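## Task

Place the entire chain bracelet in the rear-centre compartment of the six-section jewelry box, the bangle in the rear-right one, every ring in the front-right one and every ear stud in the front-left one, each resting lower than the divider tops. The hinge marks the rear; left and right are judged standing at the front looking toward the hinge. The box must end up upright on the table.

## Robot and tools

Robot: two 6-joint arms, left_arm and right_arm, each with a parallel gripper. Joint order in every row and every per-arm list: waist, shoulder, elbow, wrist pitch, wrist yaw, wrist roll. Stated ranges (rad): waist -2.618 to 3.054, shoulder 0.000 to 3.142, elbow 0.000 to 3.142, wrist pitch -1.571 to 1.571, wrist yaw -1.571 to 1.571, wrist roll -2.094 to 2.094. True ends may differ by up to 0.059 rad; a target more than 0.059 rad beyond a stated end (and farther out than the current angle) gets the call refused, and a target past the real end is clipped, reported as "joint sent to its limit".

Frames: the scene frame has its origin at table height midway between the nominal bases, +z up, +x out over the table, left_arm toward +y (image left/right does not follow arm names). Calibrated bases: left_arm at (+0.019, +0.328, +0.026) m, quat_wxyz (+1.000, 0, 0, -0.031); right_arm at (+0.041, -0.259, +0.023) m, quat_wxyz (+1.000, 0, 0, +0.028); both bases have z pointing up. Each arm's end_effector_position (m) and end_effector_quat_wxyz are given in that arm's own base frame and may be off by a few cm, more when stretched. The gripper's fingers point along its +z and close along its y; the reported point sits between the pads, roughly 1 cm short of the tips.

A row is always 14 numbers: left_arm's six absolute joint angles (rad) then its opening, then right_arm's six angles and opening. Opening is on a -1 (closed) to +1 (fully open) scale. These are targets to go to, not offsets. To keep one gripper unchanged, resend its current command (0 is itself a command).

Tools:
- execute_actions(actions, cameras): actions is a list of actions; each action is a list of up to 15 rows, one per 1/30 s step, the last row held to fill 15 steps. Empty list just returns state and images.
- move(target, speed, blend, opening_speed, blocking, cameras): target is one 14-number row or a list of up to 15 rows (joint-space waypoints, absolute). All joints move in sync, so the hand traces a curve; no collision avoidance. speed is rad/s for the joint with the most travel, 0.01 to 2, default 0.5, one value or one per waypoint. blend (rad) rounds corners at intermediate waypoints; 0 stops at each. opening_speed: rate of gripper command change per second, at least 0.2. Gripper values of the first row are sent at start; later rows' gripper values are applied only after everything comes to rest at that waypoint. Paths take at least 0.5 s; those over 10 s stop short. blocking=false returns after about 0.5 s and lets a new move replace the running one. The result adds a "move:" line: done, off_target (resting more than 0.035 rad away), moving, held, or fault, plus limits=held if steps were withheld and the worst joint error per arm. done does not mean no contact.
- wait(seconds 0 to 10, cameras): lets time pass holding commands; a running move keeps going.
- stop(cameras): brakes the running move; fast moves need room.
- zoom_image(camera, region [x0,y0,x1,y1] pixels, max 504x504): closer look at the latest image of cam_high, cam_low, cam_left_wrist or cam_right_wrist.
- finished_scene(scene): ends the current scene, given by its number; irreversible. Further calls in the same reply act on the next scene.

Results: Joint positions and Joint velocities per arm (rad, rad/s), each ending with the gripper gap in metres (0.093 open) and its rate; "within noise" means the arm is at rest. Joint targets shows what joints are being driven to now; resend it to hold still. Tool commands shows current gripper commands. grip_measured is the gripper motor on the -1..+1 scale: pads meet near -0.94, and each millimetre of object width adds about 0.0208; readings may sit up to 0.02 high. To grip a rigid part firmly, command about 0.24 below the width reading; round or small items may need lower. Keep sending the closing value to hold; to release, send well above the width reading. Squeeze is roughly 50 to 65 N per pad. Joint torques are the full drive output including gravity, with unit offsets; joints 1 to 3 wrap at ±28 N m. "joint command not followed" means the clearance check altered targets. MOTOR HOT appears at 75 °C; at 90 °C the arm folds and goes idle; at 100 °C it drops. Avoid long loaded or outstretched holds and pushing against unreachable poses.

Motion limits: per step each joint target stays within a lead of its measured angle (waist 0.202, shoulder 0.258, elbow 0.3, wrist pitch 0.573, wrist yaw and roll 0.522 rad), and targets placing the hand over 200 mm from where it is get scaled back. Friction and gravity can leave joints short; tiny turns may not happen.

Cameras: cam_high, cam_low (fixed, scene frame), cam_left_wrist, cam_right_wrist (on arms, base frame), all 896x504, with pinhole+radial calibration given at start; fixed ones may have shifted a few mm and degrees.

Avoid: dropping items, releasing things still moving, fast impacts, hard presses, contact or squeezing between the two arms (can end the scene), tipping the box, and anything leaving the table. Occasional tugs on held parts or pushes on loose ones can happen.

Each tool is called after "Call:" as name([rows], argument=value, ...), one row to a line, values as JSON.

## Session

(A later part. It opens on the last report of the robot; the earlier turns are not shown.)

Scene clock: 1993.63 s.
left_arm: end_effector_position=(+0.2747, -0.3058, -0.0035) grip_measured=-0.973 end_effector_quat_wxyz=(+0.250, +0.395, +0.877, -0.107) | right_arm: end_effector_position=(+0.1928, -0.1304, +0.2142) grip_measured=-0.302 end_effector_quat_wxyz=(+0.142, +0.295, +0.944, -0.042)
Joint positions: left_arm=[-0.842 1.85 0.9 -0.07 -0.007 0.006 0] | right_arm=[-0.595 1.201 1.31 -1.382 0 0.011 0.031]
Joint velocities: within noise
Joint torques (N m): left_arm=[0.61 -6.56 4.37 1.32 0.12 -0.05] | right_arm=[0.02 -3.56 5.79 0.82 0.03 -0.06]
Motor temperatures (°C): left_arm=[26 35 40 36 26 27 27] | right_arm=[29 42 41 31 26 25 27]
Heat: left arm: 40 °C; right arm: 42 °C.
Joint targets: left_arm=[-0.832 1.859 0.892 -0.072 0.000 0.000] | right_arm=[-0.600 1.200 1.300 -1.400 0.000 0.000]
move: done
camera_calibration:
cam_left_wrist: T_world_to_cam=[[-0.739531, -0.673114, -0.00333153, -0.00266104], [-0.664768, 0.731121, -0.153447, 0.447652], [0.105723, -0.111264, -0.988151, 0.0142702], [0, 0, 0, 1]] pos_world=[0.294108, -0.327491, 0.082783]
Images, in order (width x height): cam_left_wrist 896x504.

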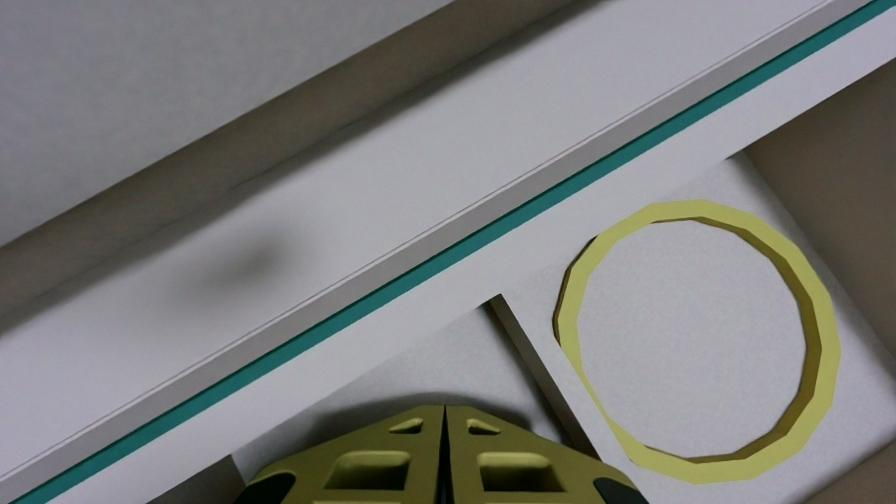

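Call:
move([
  [-0.832,1.70,1.05,-0.39,0,0,-0.98,-0.6,1.2,1.3,-1.4,0,0,-0.3],
], speed=0.2, cameras=["cam_left_wrist","cam_high","cam_low"])

Call:
zoom_image(camera="cam_left_wrist", region=[300, 300, 600, 504])

Call:
zoom_image(camera="cam_low", region=[400, 150, 600, 300])

Scene clock: 2002.90 s.
left_arm: end_effector_position=(+0.2657, -0.2957, +0.0442) grip_measured=-0.973 end_effector_quat_wxyz=(+0.216, +0.399, +0.886, -0.092) | right_arm: end_effector_position=(+0.1928, -0.1304, +0.2142) grip_measured=-0.302 end_effector_quat_wxyz=(+0.142, +0.295, +0.944, -0.042)
Joint positions: left_arm=[-0.842 1.731 1.02 -0.386 -0.007 0.006 0] | right_arm=[-0.595 1.201 1.31 -1.382 0 0.011 0.031]
Joint velocities: within noise
Joint torques (N m): left_arm=[0.61 -9.77 8.2 1.18 0.11 -0.04] | right_arm=[0.03 -3.55 5.78 0.82 0.03 -0.07]
Motor temperatures (°C): left_arm=[26 36 40 37 26 27 27] | right_arm=[29 42 41 31 26 25 27]
Heat: left arm: 40 °C; right arm: 42 °C.
Joint targets: left_arm=[-0.832 1.700 1.050 -0.390 0.000 0.000] | right_arm=[-0.600 1.200 1.300 -1.400 0.000 0.000]
move: done
camera_calibration:
cam_left_wrist: T_world_to_cam=[[-0.73972, -0.672902, -0.00403915, -0.00223254], [-0.670684, 0.737743, -0.0769244, 0.441828], [0.0547425, -0.0541935, -0.997029, 0.0942786], [0, 0, 0, 1]] pos_world=[0.289515, -0.322349, 0.127977]
Images, in order (width x height): cam_high 896x504, cam_low 896x504, cam_left_wrist 896x504.

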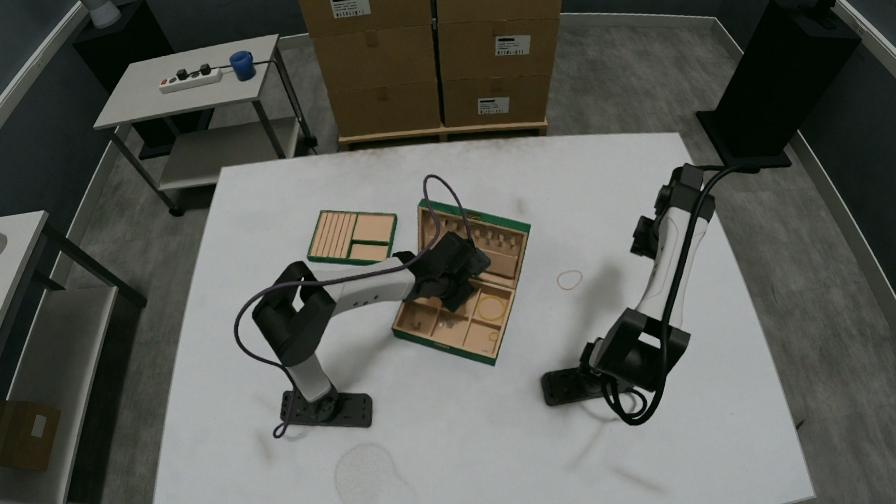

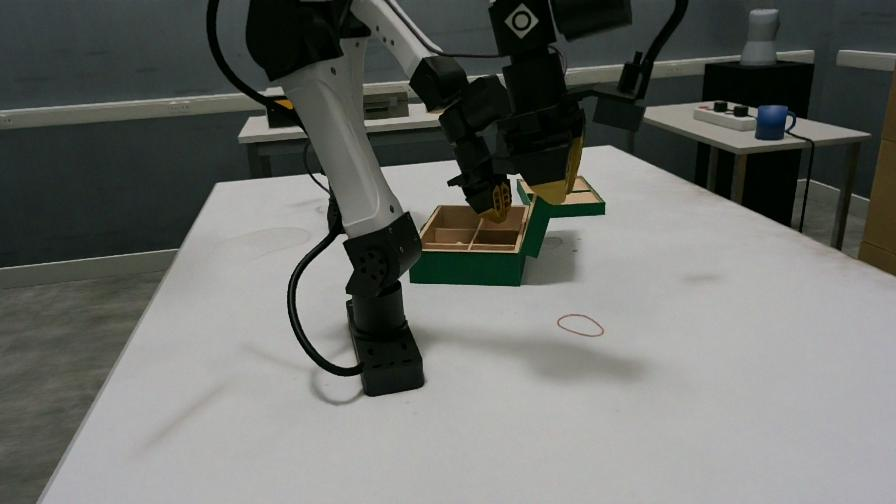

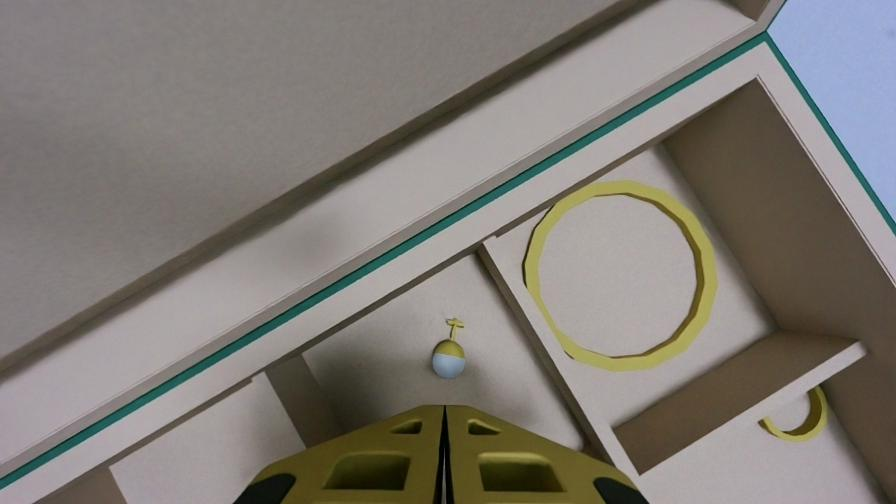

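Scaled by 1.680 from the camera's 896x504 image, which has a finer 1280x720 frame.

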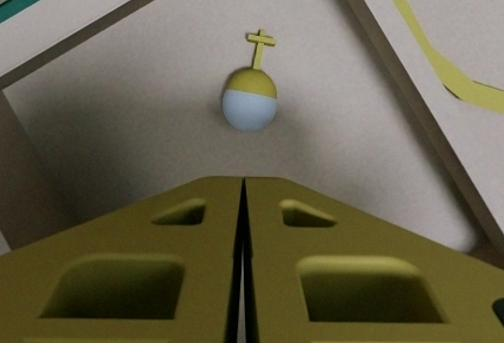

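Scaled by 2.520 from the camera's 896x504 image, which has a finer 1280x720 frame.

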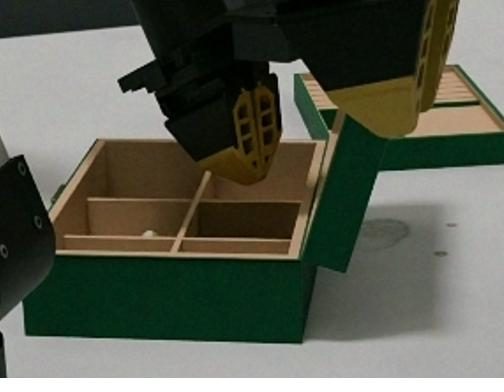

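Call:
move([
  [-0.834,1.80,1.25,-0.62,0,0,-0.5,-0.6,1.2,1.3,-1.4,0,0,-0.3],
  [-0.834,1.881,1.172,-0.475,0,0,-0.5,-0.6,1.2,1.3,-1.4,0,0,-0.3],
  [-0.834,1.943,1.107,-0.35,0,0,-0.5,-0.6,1.2,1.3,-1.4,0,0,-0.3],
], speed=[0.3,0.15,0.1], blend=[0.03,0.03,0], cameras=["cam_left_wrist"])

Call:
zoom_image(camera="cam_left_wrist", region=[300, 300, 600, 504])

Scene clock: 2044.97 s.
left_arm: end_effector_position=(+0.2781, -0.3106, +0.0092) grip_measured=-0.502 end_effector_quat_wxyz=(+0.181, +0.403, +0.894, -0.079) | right_arm: end_effector_position=(+0.1928, -0.1304, +0.2142) grip_measured=-0.302 end_effector_quat_wxyz=(+0.142, +0.295, +0.944, -0.042)
Joint positions: left_arm=[-0.842 1.906 1.125 -0.392 -0.003 0.005 0.021] | right_arm=[-0.595 1.201 1.31 -1.382 0 0.011 0.031]
Joint velocities: within noise
Joint torques (N m): left_arm=[0.39 -4.81 3.95 1.52 0.06 -0.03] | right_arm=[0.03 -3.56 5.78 0.81 0.03 -0.06]
Motor temperatures (°C): left_arm=[26 41 41 37 26 27 27] | right_arm=[29 41 41 30 26 25 27]
Heat: left arm: 41 °C; right arm: 41 °C.
Joint targets: left_arm=[-0.834 1.943 1.107 -0.350 0.000 0.000] | right_arm=[-0.600 1.200 1.300 -1.400 0.000 0.000]
move: off_target (left_arm); left_arm: the wrist pitch is farthest, 0.042 rad from its target
camera_calibration:
cam_left_wrist: T_world_to_cam=[[-0.740236, -0.672347, -0.000762421, -0.002905], [-0.672347, 0.740236, 0.0000828196, 0.458905], [0.000508688, 0.000573917, -1, 0.0900278], [0, 0, 0, 1]] pos_world=[0.306348, -0.341703, 0.0899876]
Images, in order (width x height): cam_left_wrist 896x504.

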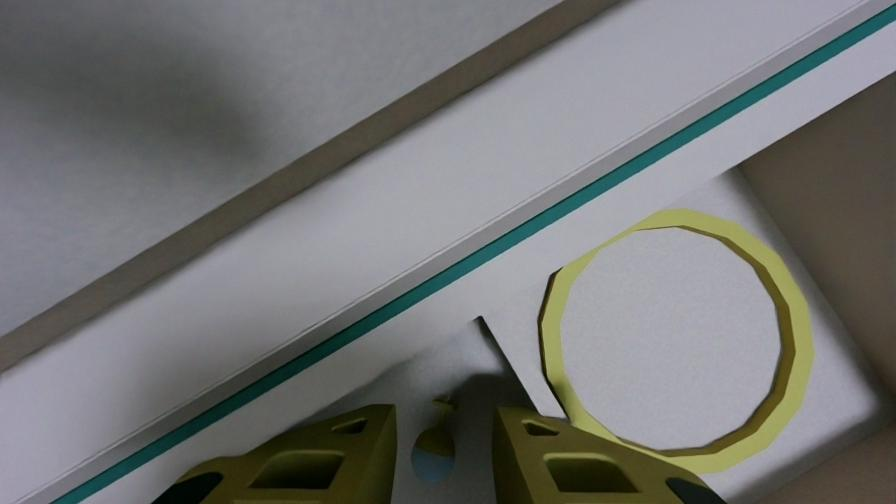

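Scaled by 1.680 from the camera's 896x504 image, which has a finer 1280x720 frame.

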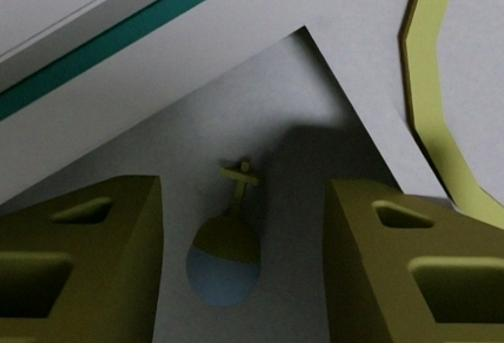

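Call:
move([
  [-0.80,1.80,1.25,-0.62,0.1,0.04,-0.5,-0.6,1.2,1.3,-1.4,0,0,-0.3],
  [-0.752,1.853,1.097,-0.375,0.2,0.08,-0.5,-0.6,1.2,1.3,-1.4,0,0,-0.3],
  [-0.752,1.922,1.037,-0.245,0.2,0.08,-0.5,-0.6,1.2,1.3,-1.4,0,0,-0.3],
], speed=[0.3,0.3,0.1], blend=[0.03,0.03,0], cameras=["cam_left_wrist"])

Call:
zoom_image(camera="cam_left_wrist", region=[300, 300, 600, 504])

Scene clock: 2072.00 s.
left_arm: end_effector_position=(+0.2800, -0.3095, +0.0049) grip_measured=-0.502 end_effector_quat_wxyz=(+0.177, +0.411, +0.879, -0.164) | right_arm: end_effector_position=(+0.1928, -0.1304, +0.2142) grip_measured=-0.302 end_effector_quat_wxyz=(+0.142, +0.295, +0.944, -0.042)
Joint positions: left_arm=[-0.757 1.897 1.053 -0.277 0.196 0.073 0.021] | right_arm=[-0.595 1.201 1.31 -1.382 0 0.011 0.031]
Joint velocities: within noise
Joint torques (N m): left_arm=[0.17 -5.59 3.89 1.47 0.18 0.12] | right_arm=[0.03 -3.56 5.79 0.82 0.03 -0.06]
Motor temperatures (°C): left_arm=[26 38 40 37 26 27 27] | right_arm=[29 41 41 30 26 25 27]
Heat: left arm: 40 °C; right arm: 41 °C.
Joint targets: left_arm=[-0.752 1.922 1.037 -0.245 0.200 0.080] | right_arm=[-0.600 1.200 1.300 -1.400 0.000 0.000]
move: done
camera_calibration:
cam_left_wrist: T_world_to_cam=[[-0.773241, -0.616614, 0.147941, 0.0250024], [-0.629944, 0.773667, -0.0678941, 0.458228], [-0.072593, -0.145693, -0.986663, 0.0608311], [0, 0, 0, 1]] pos_world=[0.312407, -0.330236, 0.0874319]
Images, in order (width x height): cam_left_wrist 896x504.

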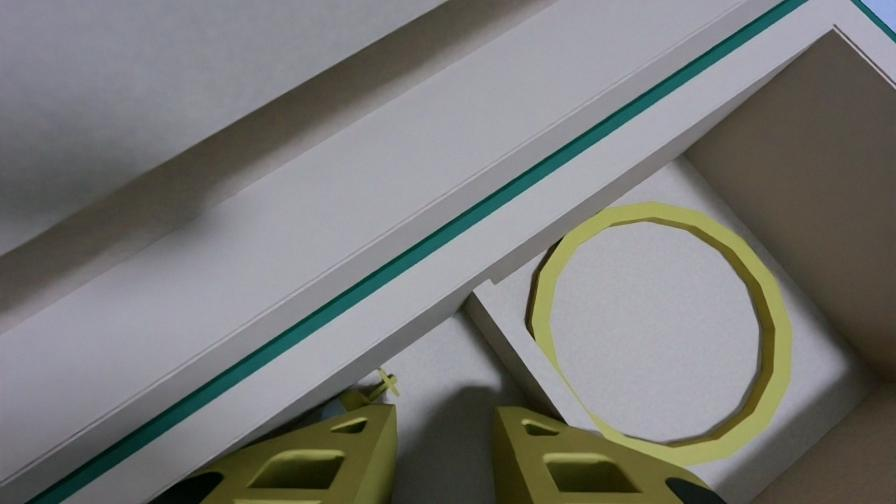

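Scaled by 1.680 from the camera's 896x504 image, which has a finer 1280x720 frame.

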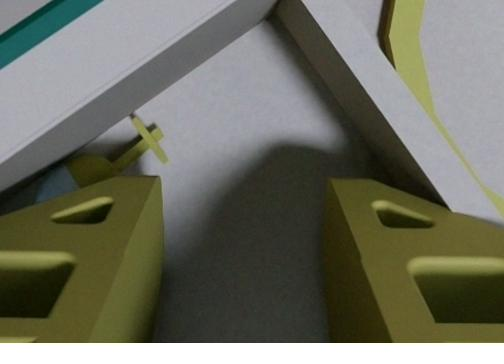

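Call:
move([
  [-0.80,1.80,1.25,-0.62,0.1,0.04,-0.5,-0.6,1.2,1.3,-1.4,0,0,-0.3],
  [-0.9,1.45,1.45,-1.3,0,0,-0.4,-0.6,1.2,1.3,-1.4,0,0,-0.3],
], speed=[0.2,0.5], blend=[0.03,0], cameras=["cam_left_wrist"])

Call:
zoom_image(camera="cam_left_wrist", region=[200, 0, 700, 400])

Scene clock: 2085.07 s.
left_arm: end_effector_position=(+0.1835, -0.2317, +0.1894) grip_measured=-0.402 end_effector_quat_wxyz=(+0.101, +0.433, +0.894, -0.056) | right_arm: end_effector_position=(+0.1928, -0.1304, +0.2142) grip_measured=-0.302 end_effector_quat_wxyz=(+0.142, +0.295, +0.944, -0.042)
Joint positions: left_arm=[-0.892 1.466 1.422 -1.295 0.015 0.008 0.026] | right_arm=[-0.595 1.201 1.31 -1.382 0 0.011 0.031]
Joint velocities: within noise
Joint torques (N m): left_arm=[-0.79 -6.22 7.99 0.75 -0.11 -0.06] | right_arm=[0.02 -3.56 5.79 0.82 0.03 -0.06]
Motor temperatures (°C): left_arm=[26 38 40 37 26 27 27] | right_arm=[29 41 41 30 26 25 27]
Heat: left arm: 40 °C; right arm: 41 °C.
Joint targets: left_arm=[-0.900 1.450 1.450 -1.300 0.000 0.000] | right_arm=[-0.600 1.200 1.300 -1.400 0.000 0.000]
move: done
camera_calibration:
cam_left_wrist: T_world_to_cam=[[-0.777689, -0.628477, 0.0147214, -0.00565776], [-0.618091, 0.768692, 0.164549, 0.302423], [-0.114732, 0.118869, -0.986259, 0.316127], [0, 0, 0, 1]] pos_world=[0.218795, -0.273604, 0.262103]
Images, in order (width x height): cam_left_wrist 896x504.

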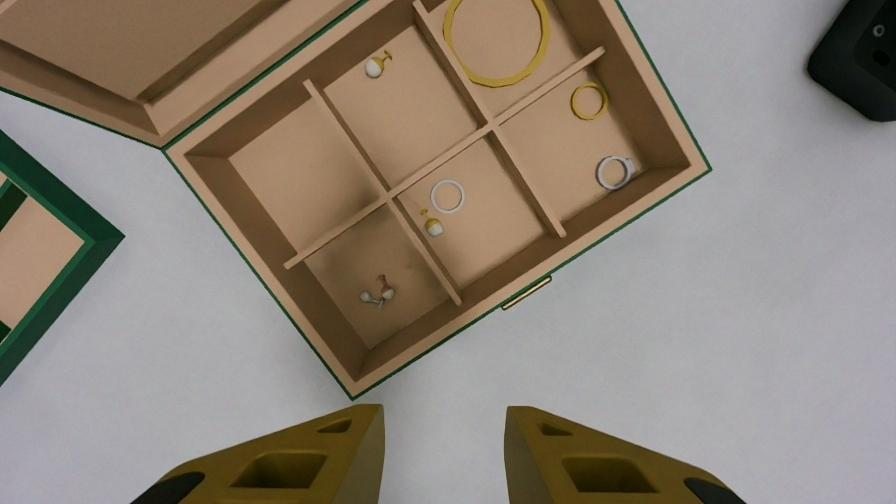

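Scaled by 1.008 from the camera's 896x504 image, which has a finer 1280x720 frame.

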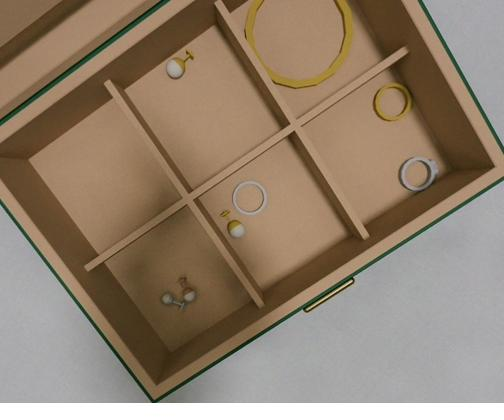

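Call:
move([
  [0.3,1.2,1.5,-1.5,0,0,-0.4,0.4,1.2,1.4,-1.4,0,0,-0.3],
  [0.9,1.2,1.5,-1.5,0,0,-0.4,1.207,1.87,1.5,-1.2,0,0.05,-0.3],
  [0.9,1.2,1.5,-1.5,0,0,-0.4,1.207,1.949,1.364,-0.974,0,0.05,-0.3],
  [0.9,1.2,1.5,-1.5,0,0,-0.4,1.207,1.949,1.364,-0.974,0,0.05,-1],
], speed=[1.0,0.8,0.2,0.2], blend=[0.1,0,0,0], opening_speed=0.6, cameras=["cam_right_wrist","cam_high"])

Call:
zoom_image(camera="cam_high", region=[380, 230, 530, 380])

Scene clock: 2119.90 s.
left_arm: end_effector_position=(+0.1440, +0.1766, +0.2531) grip_measured=-0.402 end_effector_quat_wxyz=(+0.152, -0.422, +0.891, +0.069) | right_arm: end_effector_position=(+0.1319, +0.3318, +0.0387) grip_measured=-0.835 end_effector_quat_wxyz=(+0.014, -0.544, +0.839, -0.005)
Joint positions: left_arm=[0.892 1.21 1.472 -1.497 0.008 0.007 0.026] | right_arm=[1.204 1.933 1.372 -0.993 0.025 0.053 0.005]
Joint velocities: within noise
Joint torques (N m): left_arm=[0.43 -3.18 7.54 0.96 -0.04 -0.05] | right_arm=[0.72 -8.69 5.42 0.59 -0.22 0.02]
Motor temperatures (°C): left_arm=[26 37 42 36 26 27 27] | right_arm=[29 41 41 30 26 25 27]
Heat: left arm: 42 °C; right arm: 41 °C.
Joint targets: left_arm=[0.900 1.200 1.500 -1.500 0.000 0.000] | right_arm=[1.207 1.949 1.364 -0.974 0.000 0.050]
move: done
camera_calibration:
cam_right_wrist: T_world_to_cam=[[0.915893, -0.401175, 0.0141003, 0.0110407], [-0.369835, -0.829643, 0.418229, 0.347123], [-0.156085, -0.388267, -0.908232, 0.260999], [0, 0, 0, 1]] pos_world=[0.159004, 0.393755, 0.0917153]
Images, in order (width x height): cam_high 896x504, cam_right_wrist 896x504.

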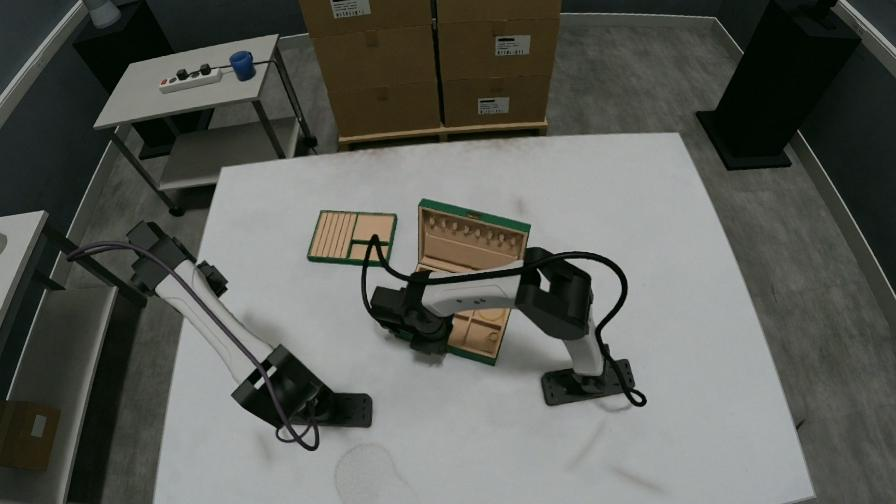

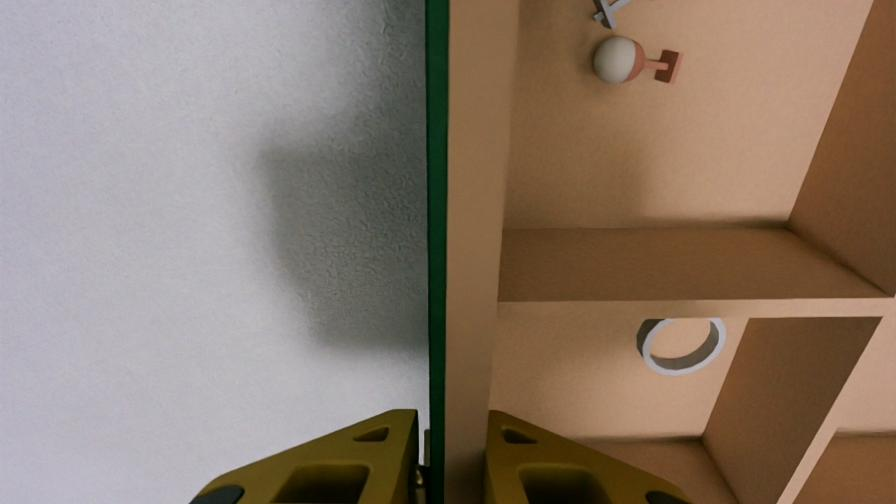

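Scaled by 3.360 from the camera's 896x504 image, which has a finer 1280x720 frame.

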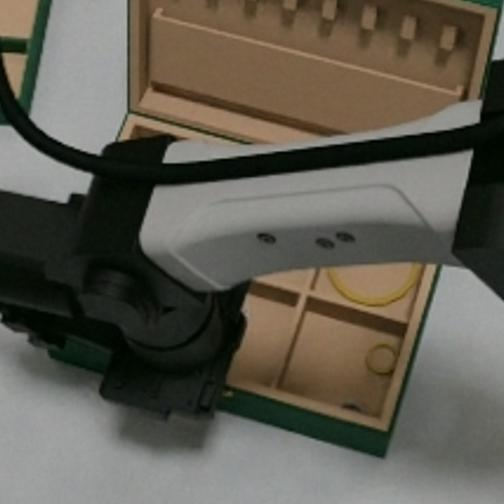

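Call:
move(target=[0.9,1.2,1.5,-1.5,0,0,-0.4,1.10,1.949,1.364,-0.974,0,0.05,-1], speed=0.15, cameras=[])

Call:
execute_actions([
  [[0.9,1.2,1.5,-1.5,0,0,-0.4,1.104,1.949,1.364,-0.974,0,0.05,-1],[0.9,1.2,1.5,-1.5,0,0,-0.4,1.112,1.949,1.364,-0.974,0,0.05,-1],[0.9,1.2,1.5,-1.5,0,0,-0.4,1.124,1.949,1.364,-0.974,0,0.05,-1],[0.9,1.2,1.5,-1.5,0,0,-0.4,1.140,1.949,1.364,-0.974,0,0.05,-1],[0.9,1.2,1.5,-1.5,0,0,-0.4,1.160,1.949,1.364,-0.974,0,0.05,-1],[0.9,1.2,1.5,-1.5,0,0,-0.4,1.182,1.949,1.364,-0.974,0,0.05,-1],[0.9,1.2,1.5,-1.5,0,0,-0.4,1.204,1.949,1.364,-0.974,0,0.05,-1],[0.9,1.2,1.5,-1.5,0,0,-0.4,1.204,1.949,1.364,-0.974,0,0.05,-1]],
], cameras=["cam_high"])

Call:
zoom_image(camera="cam_high", region=[380, 230, 530, 380])

Scene clock: 2138.77 s.
left_arm: end_effector_position=(+0.1439, +0.1765, +0.2531) grip_measured=-0.402 end_effector_quat_wxyz=(+0.152, -0.422, +0.891, +0.069) | right_arm: end_effector_position=(+0.1517, +0.3275, +0.0388) grip_measured=-0.853 end_effector_quat_wxyz=(+0.007, -0.511, +0.859, +0.019)
Joint positions: left_arm=[0.892 1.21 1.472 -1.498 0.008 0.007 0.026] | right_arm=[1.126 1.933 1.372 -0.977 -0.024 0.053 0.004]
Joint velocities: within noise
Joint torques (N m): left_arm=[0.43 -3.18 7.53 0.97 -0.04 -0.05] | right_arm=[-1.73 -8.73 5.46 0.46 0.25 0.03]
Motor temperatures (°C): left_arm=[26 36 43 36 26 27 27] | right_arm=[29 42 40 30 26 25 28]
Heat: left arm: 43 °C; right arm: 42 °C.
Joint targets: left_arm=[0.900 1.200 1.500 -1.500 0.000 0.000] | right_arm=[1.100 1.949 1.364 -0.974 0.000 0.050]
move: done
No camera images: "cameras" was empty.

Scene clock: 2139.47 s.
left_arm: end_effector_position=(+0.1439, +0.1765, +0.2531) grip_measured=-0.402 end_effector_quat_wxyz=(+0.152, -0.422, +0.891, +0.069) | right_arm: end_effector_position=(+0.1397, +0.3312, +0.0388) grip_measured=-0.853 end_effector_quat_wxyz=(+0.021, -0.537, +0.843, -0.006)
Joint positions: left_arm=[0.892 1.21 1.472 -1.498 0.008 0.007 0.026] | right_arm=[1.187 1.933 1.372 -0.984 0.033 0.053 0.004]
Joint velocities: within noise
Joint torques (N m): left_arm=[0.44 -3.18 7.54 0.97 -0.04 -0.05] | right_arm=[1.94 -8.73 5.45 0.51 -0.28 0.03]
Motor temperatures (°C): left_arm=[26 36 43 36 26 27 27] | right_arm=[29 42 40 30 26 25 28]
Heat: left arm: 43 °C; right arm: 42 °C.
Joint targets: left_arm=[0.900 1.200 1.500 -1.500 0.000 0.000] | right_arm=[1.204 1.949 1.364 -0.974 0.000 0.050]
Images, in order (width x height): cam_high 896x504.

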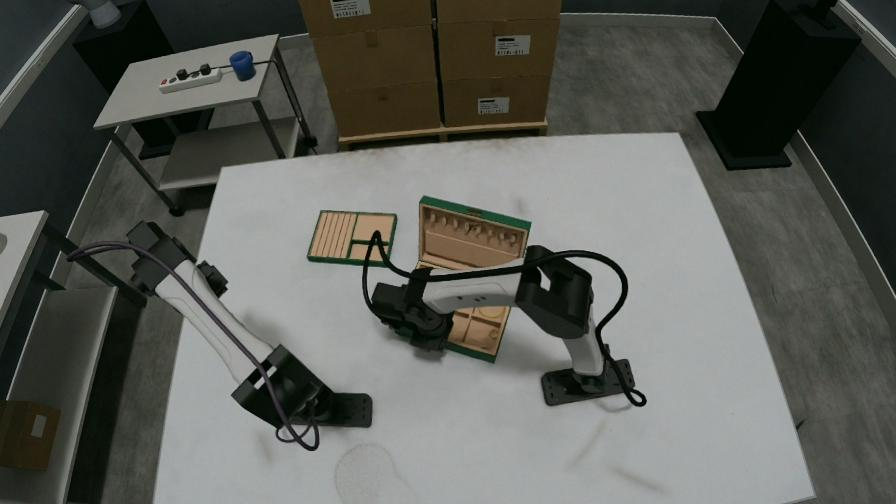

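Scaled by 3.360 from the camera's 896x504 image, which has a finer 1280x720 frame.

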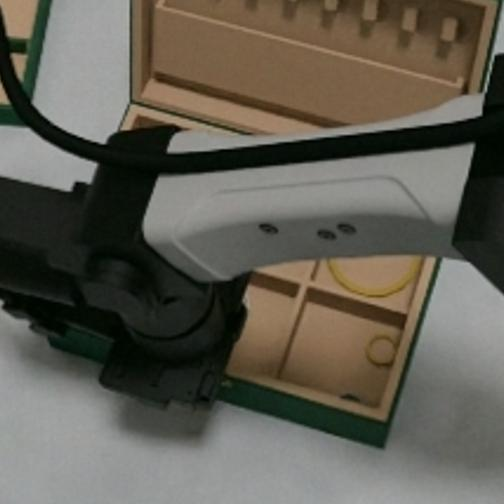

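Call:
move([
  [0.9,1.2,1.5,-1.5,0,0,-0.4,1.195,1.939,1.364,-0.974,0,0.05,-0.3],
  [0.9,1.2,1.5,-1.5,0,0,-0.4,1.15,1.75,1.75,-1.45,0,0.1,-0.3],
], speed=[0.2,0.6], cameras=["cam_right_wrist"])

Call:
zoom_image(camera="cam_right_wrist", region=[350, 0, 850, 400])

Scene clock: 2149.13 s.
left_arm: end_effector_position=(+0.1439, +0.1764, +0.2530) grip_measured=-0.402 end_effector_quat_wxyz=(+0.152, -0.422, +0.891, +0.069) | right_arm: end_effector_position=(+0.1404, +0.3147, +0.1851) grip_measured=-0.302 end_effector_quat_wxyz=(+0.049, -0.508, +0.860, +0.030)
Joint positions: left_arm=[0.892 1.21 1.472 -1.498 0.008 0.007 0.026] | right_arm=[1.155 1.763 1.736 -1.43 0.009 0.088 0.031]
Joint velocities: within noise
Joint torques (N m): left_arm=[0.44 -3.18 7.54 0.97 -0.04 -0.05] | right_arm=[0.03 -10.25 7.99 0.41 -0.05 0.19]
Motor temperatures (°C): left_arm=[26 35 43 35 26 27 27] | right_arm=[29 44 40 30 26 25 28]
Heat: left arm: 43 °C; right arm: 44 °C.
Joint targets: left_arm=[0.900 1.200 1.500 -1.500 0.000 0.000] | right_arm=[1.150 1.750 1.750 -1.450 0.000 0.100]
move: done
camera_calibration:
cam_right_wrist: T_world_to_cam=[[0.879529, -0.475725, -0.0107256, 0.0275015], [-0.44613, -0.832235, 0.329171, 0.302908], [-0.165521, -0.28473, -0.944209, 0.364025], [0, 0, 0, 1]] pos_world=[0.171202, 0.368823, 0.244302]
Images, in order (width x height): cam_right_wrist 896x504.

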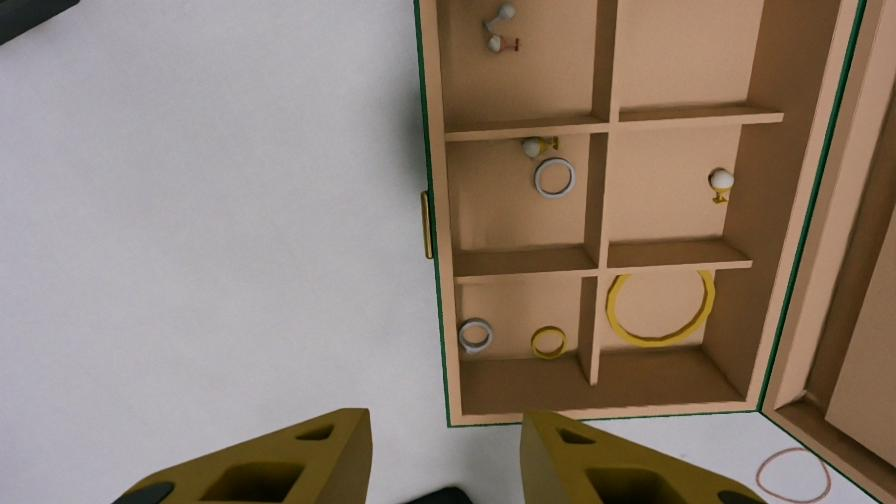

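Scaled by 1.008 from the camera's 896x504 image, which has a finer 1280x720 frame.

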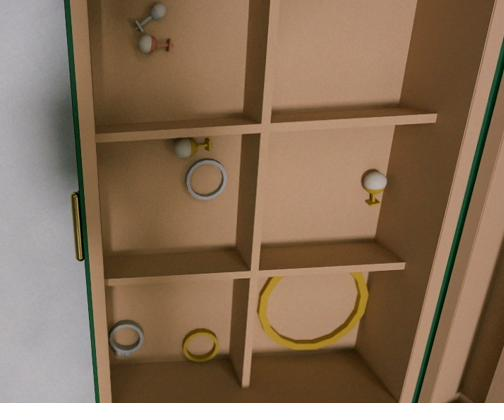

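Call:
move([
  [0.9,1.2,1.5,-1.5,0,0,-0.4,1.19,1.87,1.5,-1.2,0,0.06,-0.3],
  [0.9,1.2,1.5,-1.5,0,0,-0.4,1.19,1.949,1.364,-0.974,0,0.06,-0.3],
  [0.9,1.2,1.5,-1.5,0,0,-0.4,1.19,1.949,1.364,-0.974,0,0.06,-1],
  [0.9,1.2,1.5,-1.5,0,0,-0.4,1.04,1.949,1.364,-0.974,0,0.05,-1],
], speed=[0.6,0.25,0.2,0.2], opening_speed=0.8, cameras=["cam_high","cam_right_wrist"])

Call:
execute_actions([
  [[0.9,1.2,1.5,-1.5,0,0,-0.4,1.05,1.949,1.364,-0.974,0,0.05,-1],[0.9,1.2,1.5,-1.5,0,0,-0.4,1.065,1.949,1.364,-0.974,0,0.05,-1],[0.9,1.2,1.5,-1.5,0,0,-0.4,1.085,1.949,1.364,-0.974,0,0.05,-1],[0.9,1.2,1.5,-1.5,0,0,-0.4,1.108,1.949,1.364,-0.974,0,0.05,-1],[0.9,1.2,1.5,-1.5,0,0,-0.4,1.135,1.949,1.364,-0.974,0,0.05,-1],[0.9,1.2,1.5,-1.5,0,0,-0.4,1.165,1.949,1.364,-0.974,0,0.05,-1],[0.9,1.2,1.5,-1.5,0,0,-0.4,1.195,1.949,1.364,-0.974,0,0.05,-1],[0.9,1.2,1.5,-1.5,0,0,-0.4,1.18,1.949,1.364,-0.974,0,0.05,-1],[0.9,1.2,1.5,-1.5,0,0,-0.4,1.18,1.949,1.364,-0.974,0,0.05,-1]],
], cameras=["cam_high"])

Call:
move([
  [0.9,1.2,1.5,-1.5,0,0,-0.4,1.185,1.939,1.364,-0.974,0,0.05,-0.3],
  [0.9,1.2,1.5,-1.5,0,0,-0.4,1.15,1.75,1.75,-1.45,0,0.1,-0.3],
], speed=[0.2,0.6], cameras=["cam_right_wrist"])

Call:
zoom_image(camera="cam_right_wrist", region=[350, 0, 850, 400])

Scene clock: 2169.00 s.
left_arm: end_effector_position=(+0.1439, +0.1764, +0.2530) grip_measured=-0.402 end_effector_quat_wxyz=(+0.152, -0.422, +0.891, +0.069) | right_arm: end_effector_position=(+0.1728, +0.3173, +0.0383) grip_measured=-0.847 end_effector_quat_wxyz=(+0.009, -0.486, +0.874, +0.017)
Joint positions: left_arm=[0.892 1.21 1.472 -1.498 0.008 0.007 0.026] | right_arm=[1.063 1.934 1.372 -0.975 -0.019 0.049 0.005]
Joint velocities: within noise
Joint torques (N m): left_arm=[0.43 -3.18 7.54 0.97 -0.04 -0.05] | right_arm=[-1.51 -8.83 5.5 0.44 0.2 0.07]
Motor temperatures (°C): left_arm=[26 35 44 35 26 27 27] | right_arm=[29 46 42 29 26 25 28]
Heat: left arm: 44 °C; right arm: 46 °C.
Joint targets: left_arm=[0.900 1.200 1.500 -1.500 0.000 0.000] | right_arm=[1.040 1.949 1.364 -0.974 0.000 0.050]
move: done
camera_calibration:
cam_right_wrist: T_world_to_cam=[[0.852883, -0.521174, -0.0311116, 0.0185066], [-0.466146, -0.786962, 0.404226, 0.354075], [-0.235156, -0.330255, -0.91413, 0.256908], [0, 0, 0, 1]] pos_world=[0.20968, 0.373134, 0.0922964]
Images, in order (width x height): cam_high 896x504, cam_right_wrist 896x504.

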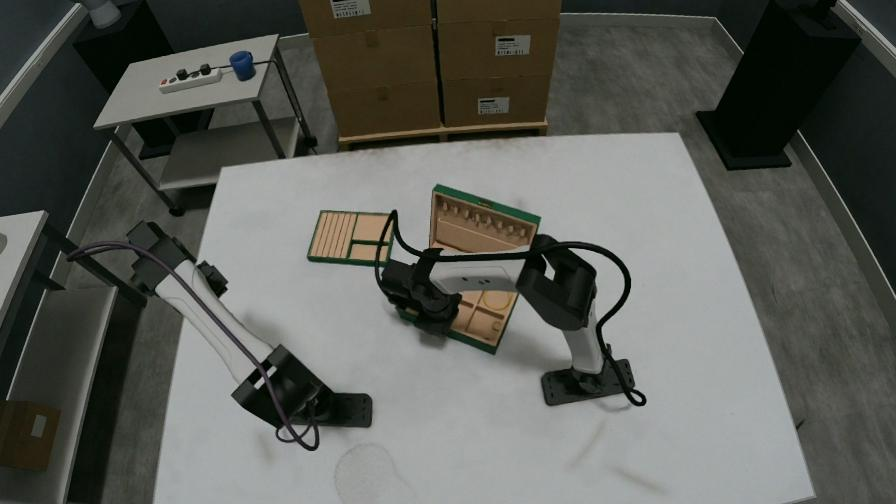

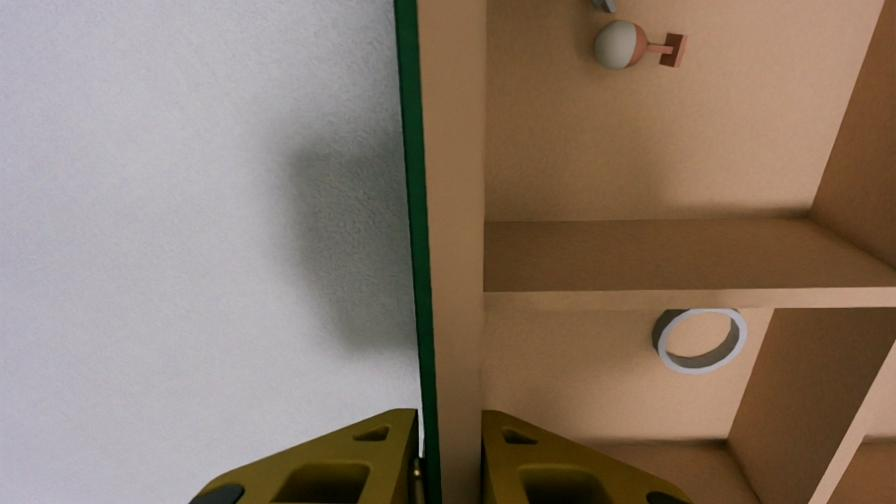

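Scene clock: 2169.70 s.
left_arm: end_effector_position=(+0.1439, +0.1764, +0.2530) grip_measured=-0.402 end_effector_quat_wxyz=(+0.152, -0.422, +0.891, +0.069) | right_arm: end_effector_position=(+0.1457, +0.3278, +0.0382) grip_measured=-0.850 end_effector_quat_wxyz=(+0.022, -0.532, +0.847, -0.011)
Joint positions: left_arm=[0.892 1.21 1.472 -1.498 0.008 0.007 0.026] | right_arm=[1.173 1.934 1.371 -0.985 0.043 0.051 0.004]
Joint velocities: within noise
Joint torques (N m): left_arm=[0.44 -3.18 7.54 0.97 -0.04 -0.05] | right_arm=[1.14 -8.8 5.57 0.52 -0.37 0.05]
Motor temperatures (°C): left_arm=[26 35 44 35 26 27 27] | right_arm=[29 46 41 29 26 25 28]
Heat: left arm: 44 °C; right arm: 46 °C.
Joint targets: left_arm=[0.900 1.200 1.500 -1.500 0.000 0.000] | right_arm=[1.180 1.949 1.364 -0.974 0.000 0.050]
Images, in order (width x height): cam_high 896x504.

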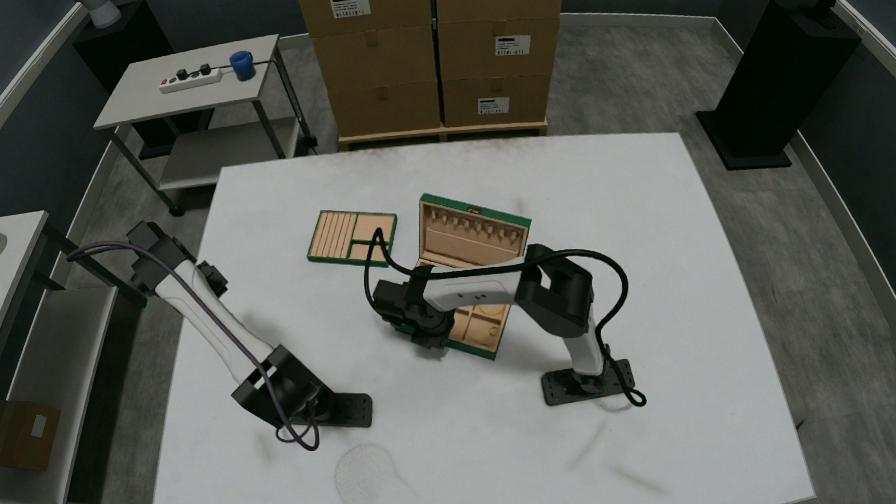

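Scene clock: 2172.00 s.
left_arm: end_effector_position=(+0.1439, +0.1764, +0.2530) grip_measured=-0.402 end_effector_quat_wxyz=(+0.152, -0.422, +0.891, +0.069) | right_arm: end_effector_position=(+0.1402, +0.3148, +0.1852) grip_measured=-0.302 end_effector_quat_wxyz=(+0.049, -0.508, +0.859, +0.030)
Joint positions: left_arm=[0.892 1.21 1.472 -1.498 0.008 0.007 0.026] | right_arm=[1.156 1.763 1.736 -1.43 0.008 0.088 0.031]
Joint velocities: within noise
Joint torques (N m): left_arm=[0.43 -3.18 7.53 0.97 -0.04 -0.05] | right_arm=[-0.02 -10.22 7.97 0.4 -0.05 0.17]
Motor temperatures (°C): left_arm=[26 35 44 35 26 27 27] | right_arm=[29 47 42 29 26 25 28]
Heat: left arm: 44 °C; right arm: 47 °C.
Joint targets: left_arm=[0.900 1.200 1.500 -1.500 0.000 0.000] | right_arm=[1.150 1.750 1.750 -1.450 0.000 0.100]
move: done
camera_calibration:
cam_right_wrist: T_world_to_cam=[[0.879729, -0.475346, -0.011134, 0.027624], [-0.445713, -0.832589, 0.328839, 0.302943], [-0.165582, -0.284327, -0.94432, 0.364028], [0, 0, 0, 1]] pos_world=[0.171, 0.368861, 0.244447]
Images, in order (width x height): cam_right_wrist 896x504.

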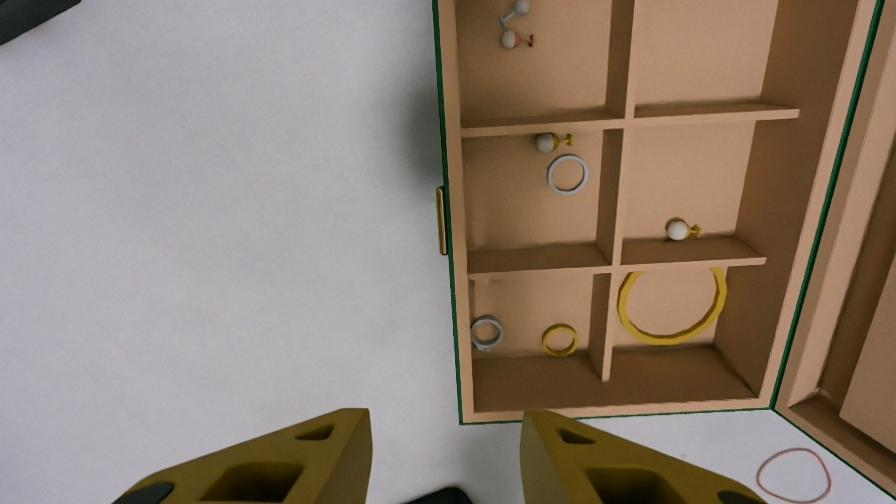

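Scaled by 1.008 from the camera's 896x504 image, which has a finer 1280x720 frame.

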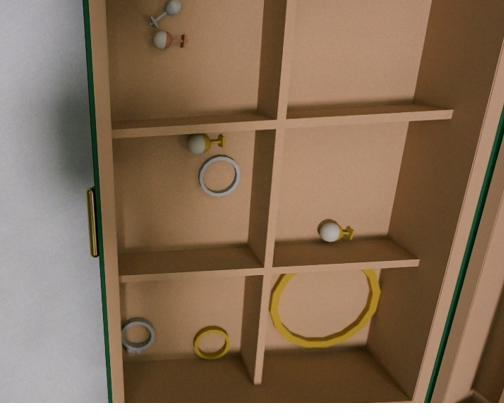

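Call:
move([
  [0.9,1.2,1.5,-1.5,0,0,-0.4,1.17,1.87,1.5,-1.2,0,0.06,-0.3],
  [0.9,1.2,1.5,-1.5,0,0,-0.4,1.17,1.949,1.364,-0.974,0,0.06,-0.3],
  [0.9,1.2,1.5,-1.5,0,0,-0.4,1.17,1.949,1.364,-0.974,0,0.06,-1],
  [0.9,1.2,1.5,-1.5,0,0,-0.4,1.17,1.806,1.172,-0.925,0,0.06,-1],
], speed=[0.6,0.25,0.2,0.2], opening_speed=0.8, cameras=["cam_high","cam_right_wrist"])

Scene clock: 2204.27 s.
left_arm: end_effector_position=(+0.1439, +0.1764, +0.2530) grip_measured=-0.402 end_effector_quat_wxyz=(+0.152, -0.422, +0.891, +0.069) | right_arm: end_effector_position=(+0.1379, +0.3107, +0.0377) grip_measured=-0.847 end_effector_quat_wxyz=(+0.044, -0.534, +0.844, +0.013)
Joint positions: left_arm=[0.892 1.21 1.472 -1.498 0.008 0.007 0.026] | right_arm=[1.167 1.812 1.204 -0.874 0.029 0.037 0.005]
Joint velocities: within noise
Joint torques (N m): left_arm=[0.44 -3.18 7.53 0.97 -0.04 -0.05] | right_arm=[0.7 -9.76 3.22 0.02 -0.24 0.3]
Motor temperatures (°C): left_arm=[26 34 44 35 26 27 27] | right_arm=[29 50 43 29 26 25 28]
Heat: left arm: 44 °C; right arm: 50 °C.
Joint targets: left_arm=[0.900 1.200 1.500 -1.500 0.000 0.000] | right_arm=[1.170 1.806 1.172 -0.925 0.000 0.060]
move: off_target (right_arm); right_arm: the wrist pitch is farthest, 0.051 rad from its target
camera_calibration:
cam_right_wrist: T_world_to_cam=[[0.906407, -0.422119, 0.0155404, 0.00487201], [-0.400003, -0.845932, 0.352698, 0.344001], [-0.135734, -0.325904, -0.935608, 0.231735], [0, 0, 0, 1]] pos_world=[0.16464, 0.368581, 0.0954089]
Images, in order (width x height): cam_high 896x504, cam_right_wrist 896x504.

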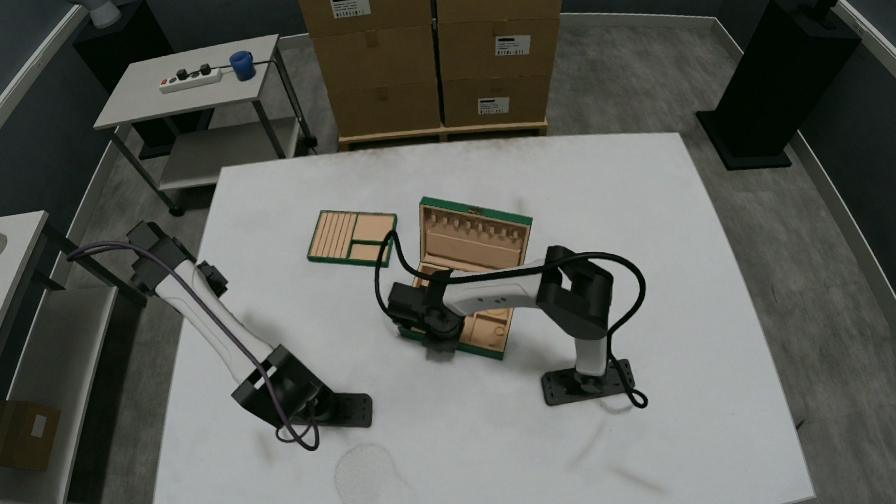

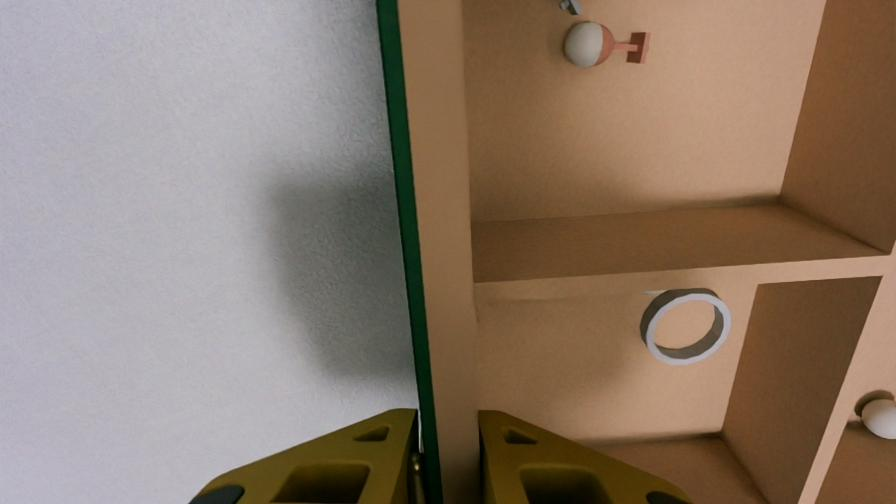

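Call:
execute_actions([
  [[0.9,1.2,1.5,-1.5,0,0,-0.4,1.17,1.812,1.18,-0.927,0,0.06,-1],[0.9,1.2,1.5,-1.5,0,0,-0.4,1.17,1.824,1.196,-0.931,0,0.06,-1],[0.9,1.2,1.5,-1.5,0,0,-0.4,1.17,1.840,1.218,-0.937,0,0.06,-1],[0.9,1.2,1.5,-1.5,0,0,-0.4,1.17,1.862,1.247,-0.944,0,0.06,-1],[0.9,1.2,1.5,-1.5,0,0,-0.4,1.17,1.890,1.285,-0.954,0,0.06,-1],[0.9,1.2,1.5,-1.5,0,0,-0.4,1.17,1.922,1.328,-0.965,0,0.06,-1],[0.9,1.2,1.5,-1.5,0,0,-0.4,1.17,1.962,1.382,-0.979,0,0.06,-1],[0.9,1.2,1.5,-1.5,0,0,-0.4,1.17,2.006,1.441,-0.994,0,0.06,-1],[0.9,1.2,1.5,-1.5,0,0,-0.4,1.17,1.99,1.42,-0.988,0,0.06,-1]],
], cameras=["cam_high"])

Call:
move([
  [0.9,1.2,1.5,-1.5,0,0,-0.4,1.17,1.99,1.42,-0.988,0,0.06,-0.3],
  [0.9,1.2,1.5,-1.5,0,0,-0.4,1.12,1.78,1.78,-1.45,0,0.1,-0.3],
], speed=[0.2,0.6], cameras=["cam_right_wrist"])

Call:
zoom_image(camera="cam_right_wrist", region=[350, 0, 850, 400])

Scene clock: 2224.50 s.
left_arm: end_effector_position=(+0.1439, +0.1764, +0.2530) grip_measured=-0.402 end_effector_quat_wxyz=(+0.152, -0.422, +0.891, +0.069) | right_arm: end_effector_position=(+0.1436, +0.3284, +0.0378) grip_measured=-0.848 end_effector_quat_wxyz=(+0.003, -0.523, +0.852, -0.008)
Joint positions: left_arm=[0.892 1.21 1.472 -1.498 0.008 0.007 0.026] | right_arm=[1.167 1.957 1.403 -1.021 0.017 0.065 0.004]
Joint velocities: within noise
Joint torques (N m): left_arm=[0.44 -3.17 7.54 0.97 -0.04 -0.05] | right_arm=[0.77 -7.31 7.82 0.68 -0.13 -0.01]
Motor temperatures (°C): left_arm=[26 34 44 35 26 27 27] | right_arm=[29 51 41 29 26 25 28]
Heat: left arm: 44 °C; right arm: 51 °C.
Joint targets: left_arm=[0.900 1.200 1.500 -1.500 0.000 0.000] | right_arm=[1.170 1.990 1.420 -0.988 0.000 0.060]
Images, in order (width x height): cam_high 896x504.

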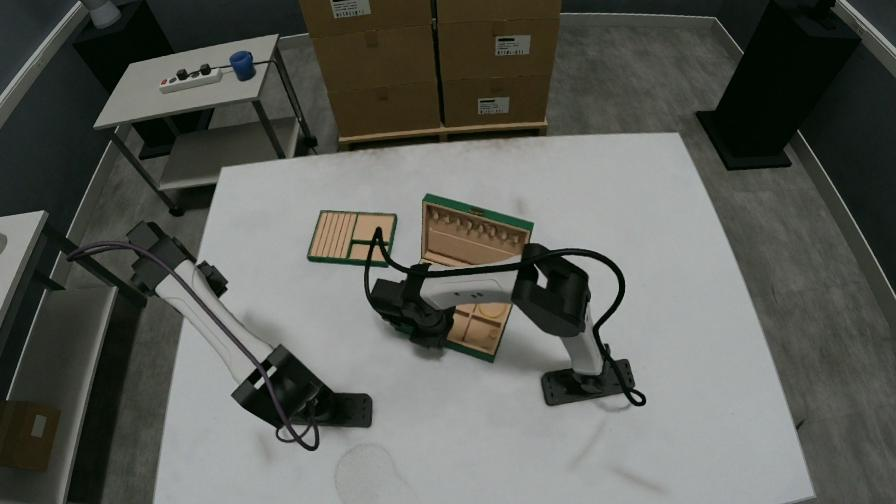

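Scene clock: 2226.57 s.
left_arm: end_effector_position=(+0.1439, +0.1764, +0.2530) grip_measured=-0.402 end_effector_quat_wxyz=(+0.152, -0.422, +0.891, +0.069) | right_arm: end_effector_position=(+0.1531, +0.3174, +0.1838) grip_measured=-0.302 end_effector_quat_wxyz=(+0.050, -0.495, +0.867, +0.029)
Joint positions: left_arm=[0.892 1.21 1.472 -1.498 0.008 0.007 0.026] | right_arm=[1.125 1.793 1.766 -1.43 0.008 0.088 0.031]
Joint velocities: within noise
Joint torques (N m): left_arm=[0.43 -3.17 7.54 0.97 -0.04 -0.05] | right_arm=[0.02 -10.47 7.91 0.38 -0.05 0.17]
Motor temperatures (°C): left_arm=[26 34 44 35 26 27 27] | right_arm=[29 51 41 29 26 25 28]
Heat: left arm: 44 °C; right arm: 51 °C.
Joint targets: left_arm=[0.900 1.200 1.500 -1.500 0.000 0.000] | right_arm=[1.120 1.780 1.780 -1.450 0.000 0.100]
move: done
camera_calibration:
cam_right_wrist: T_world_to_cam=[[0.864837, -0.50192, -0.0115731, 0.0283638], [-0.47087, -0.818902, 0.328148, 0.31099], [-0.174181, -0.278345, -0.944555, 0.365049], [0, 0, 0, 1]] pos_world=[0.185491, 0.370516, 0.243086]
Images, in order (width x height): cam_right_wrist 896x504.

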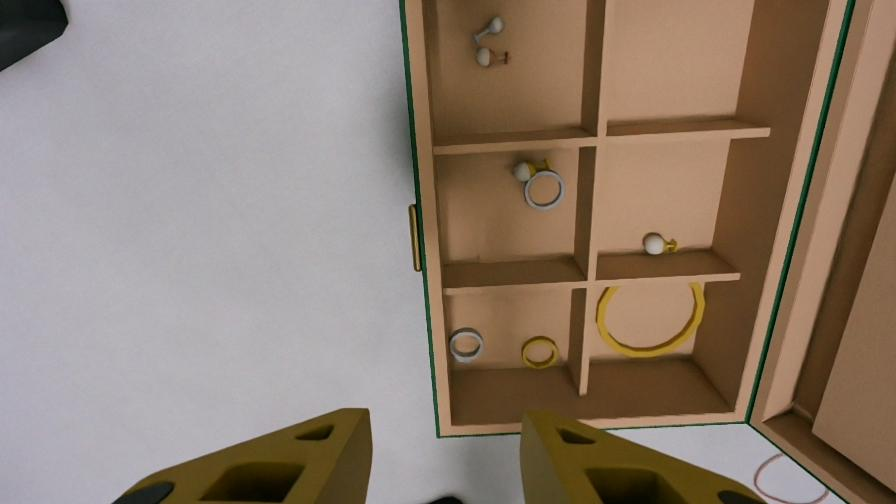

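Scaled by 1.008 from the camera's 896x504 image, which has a finer 1280x720 frame.

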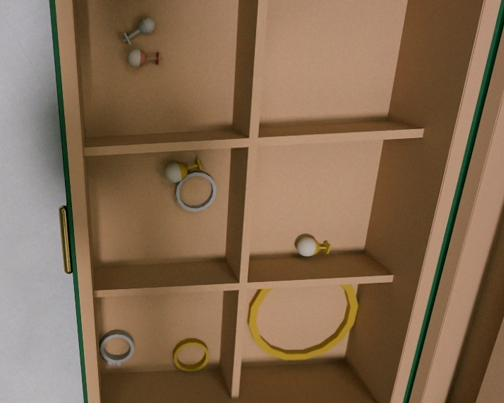

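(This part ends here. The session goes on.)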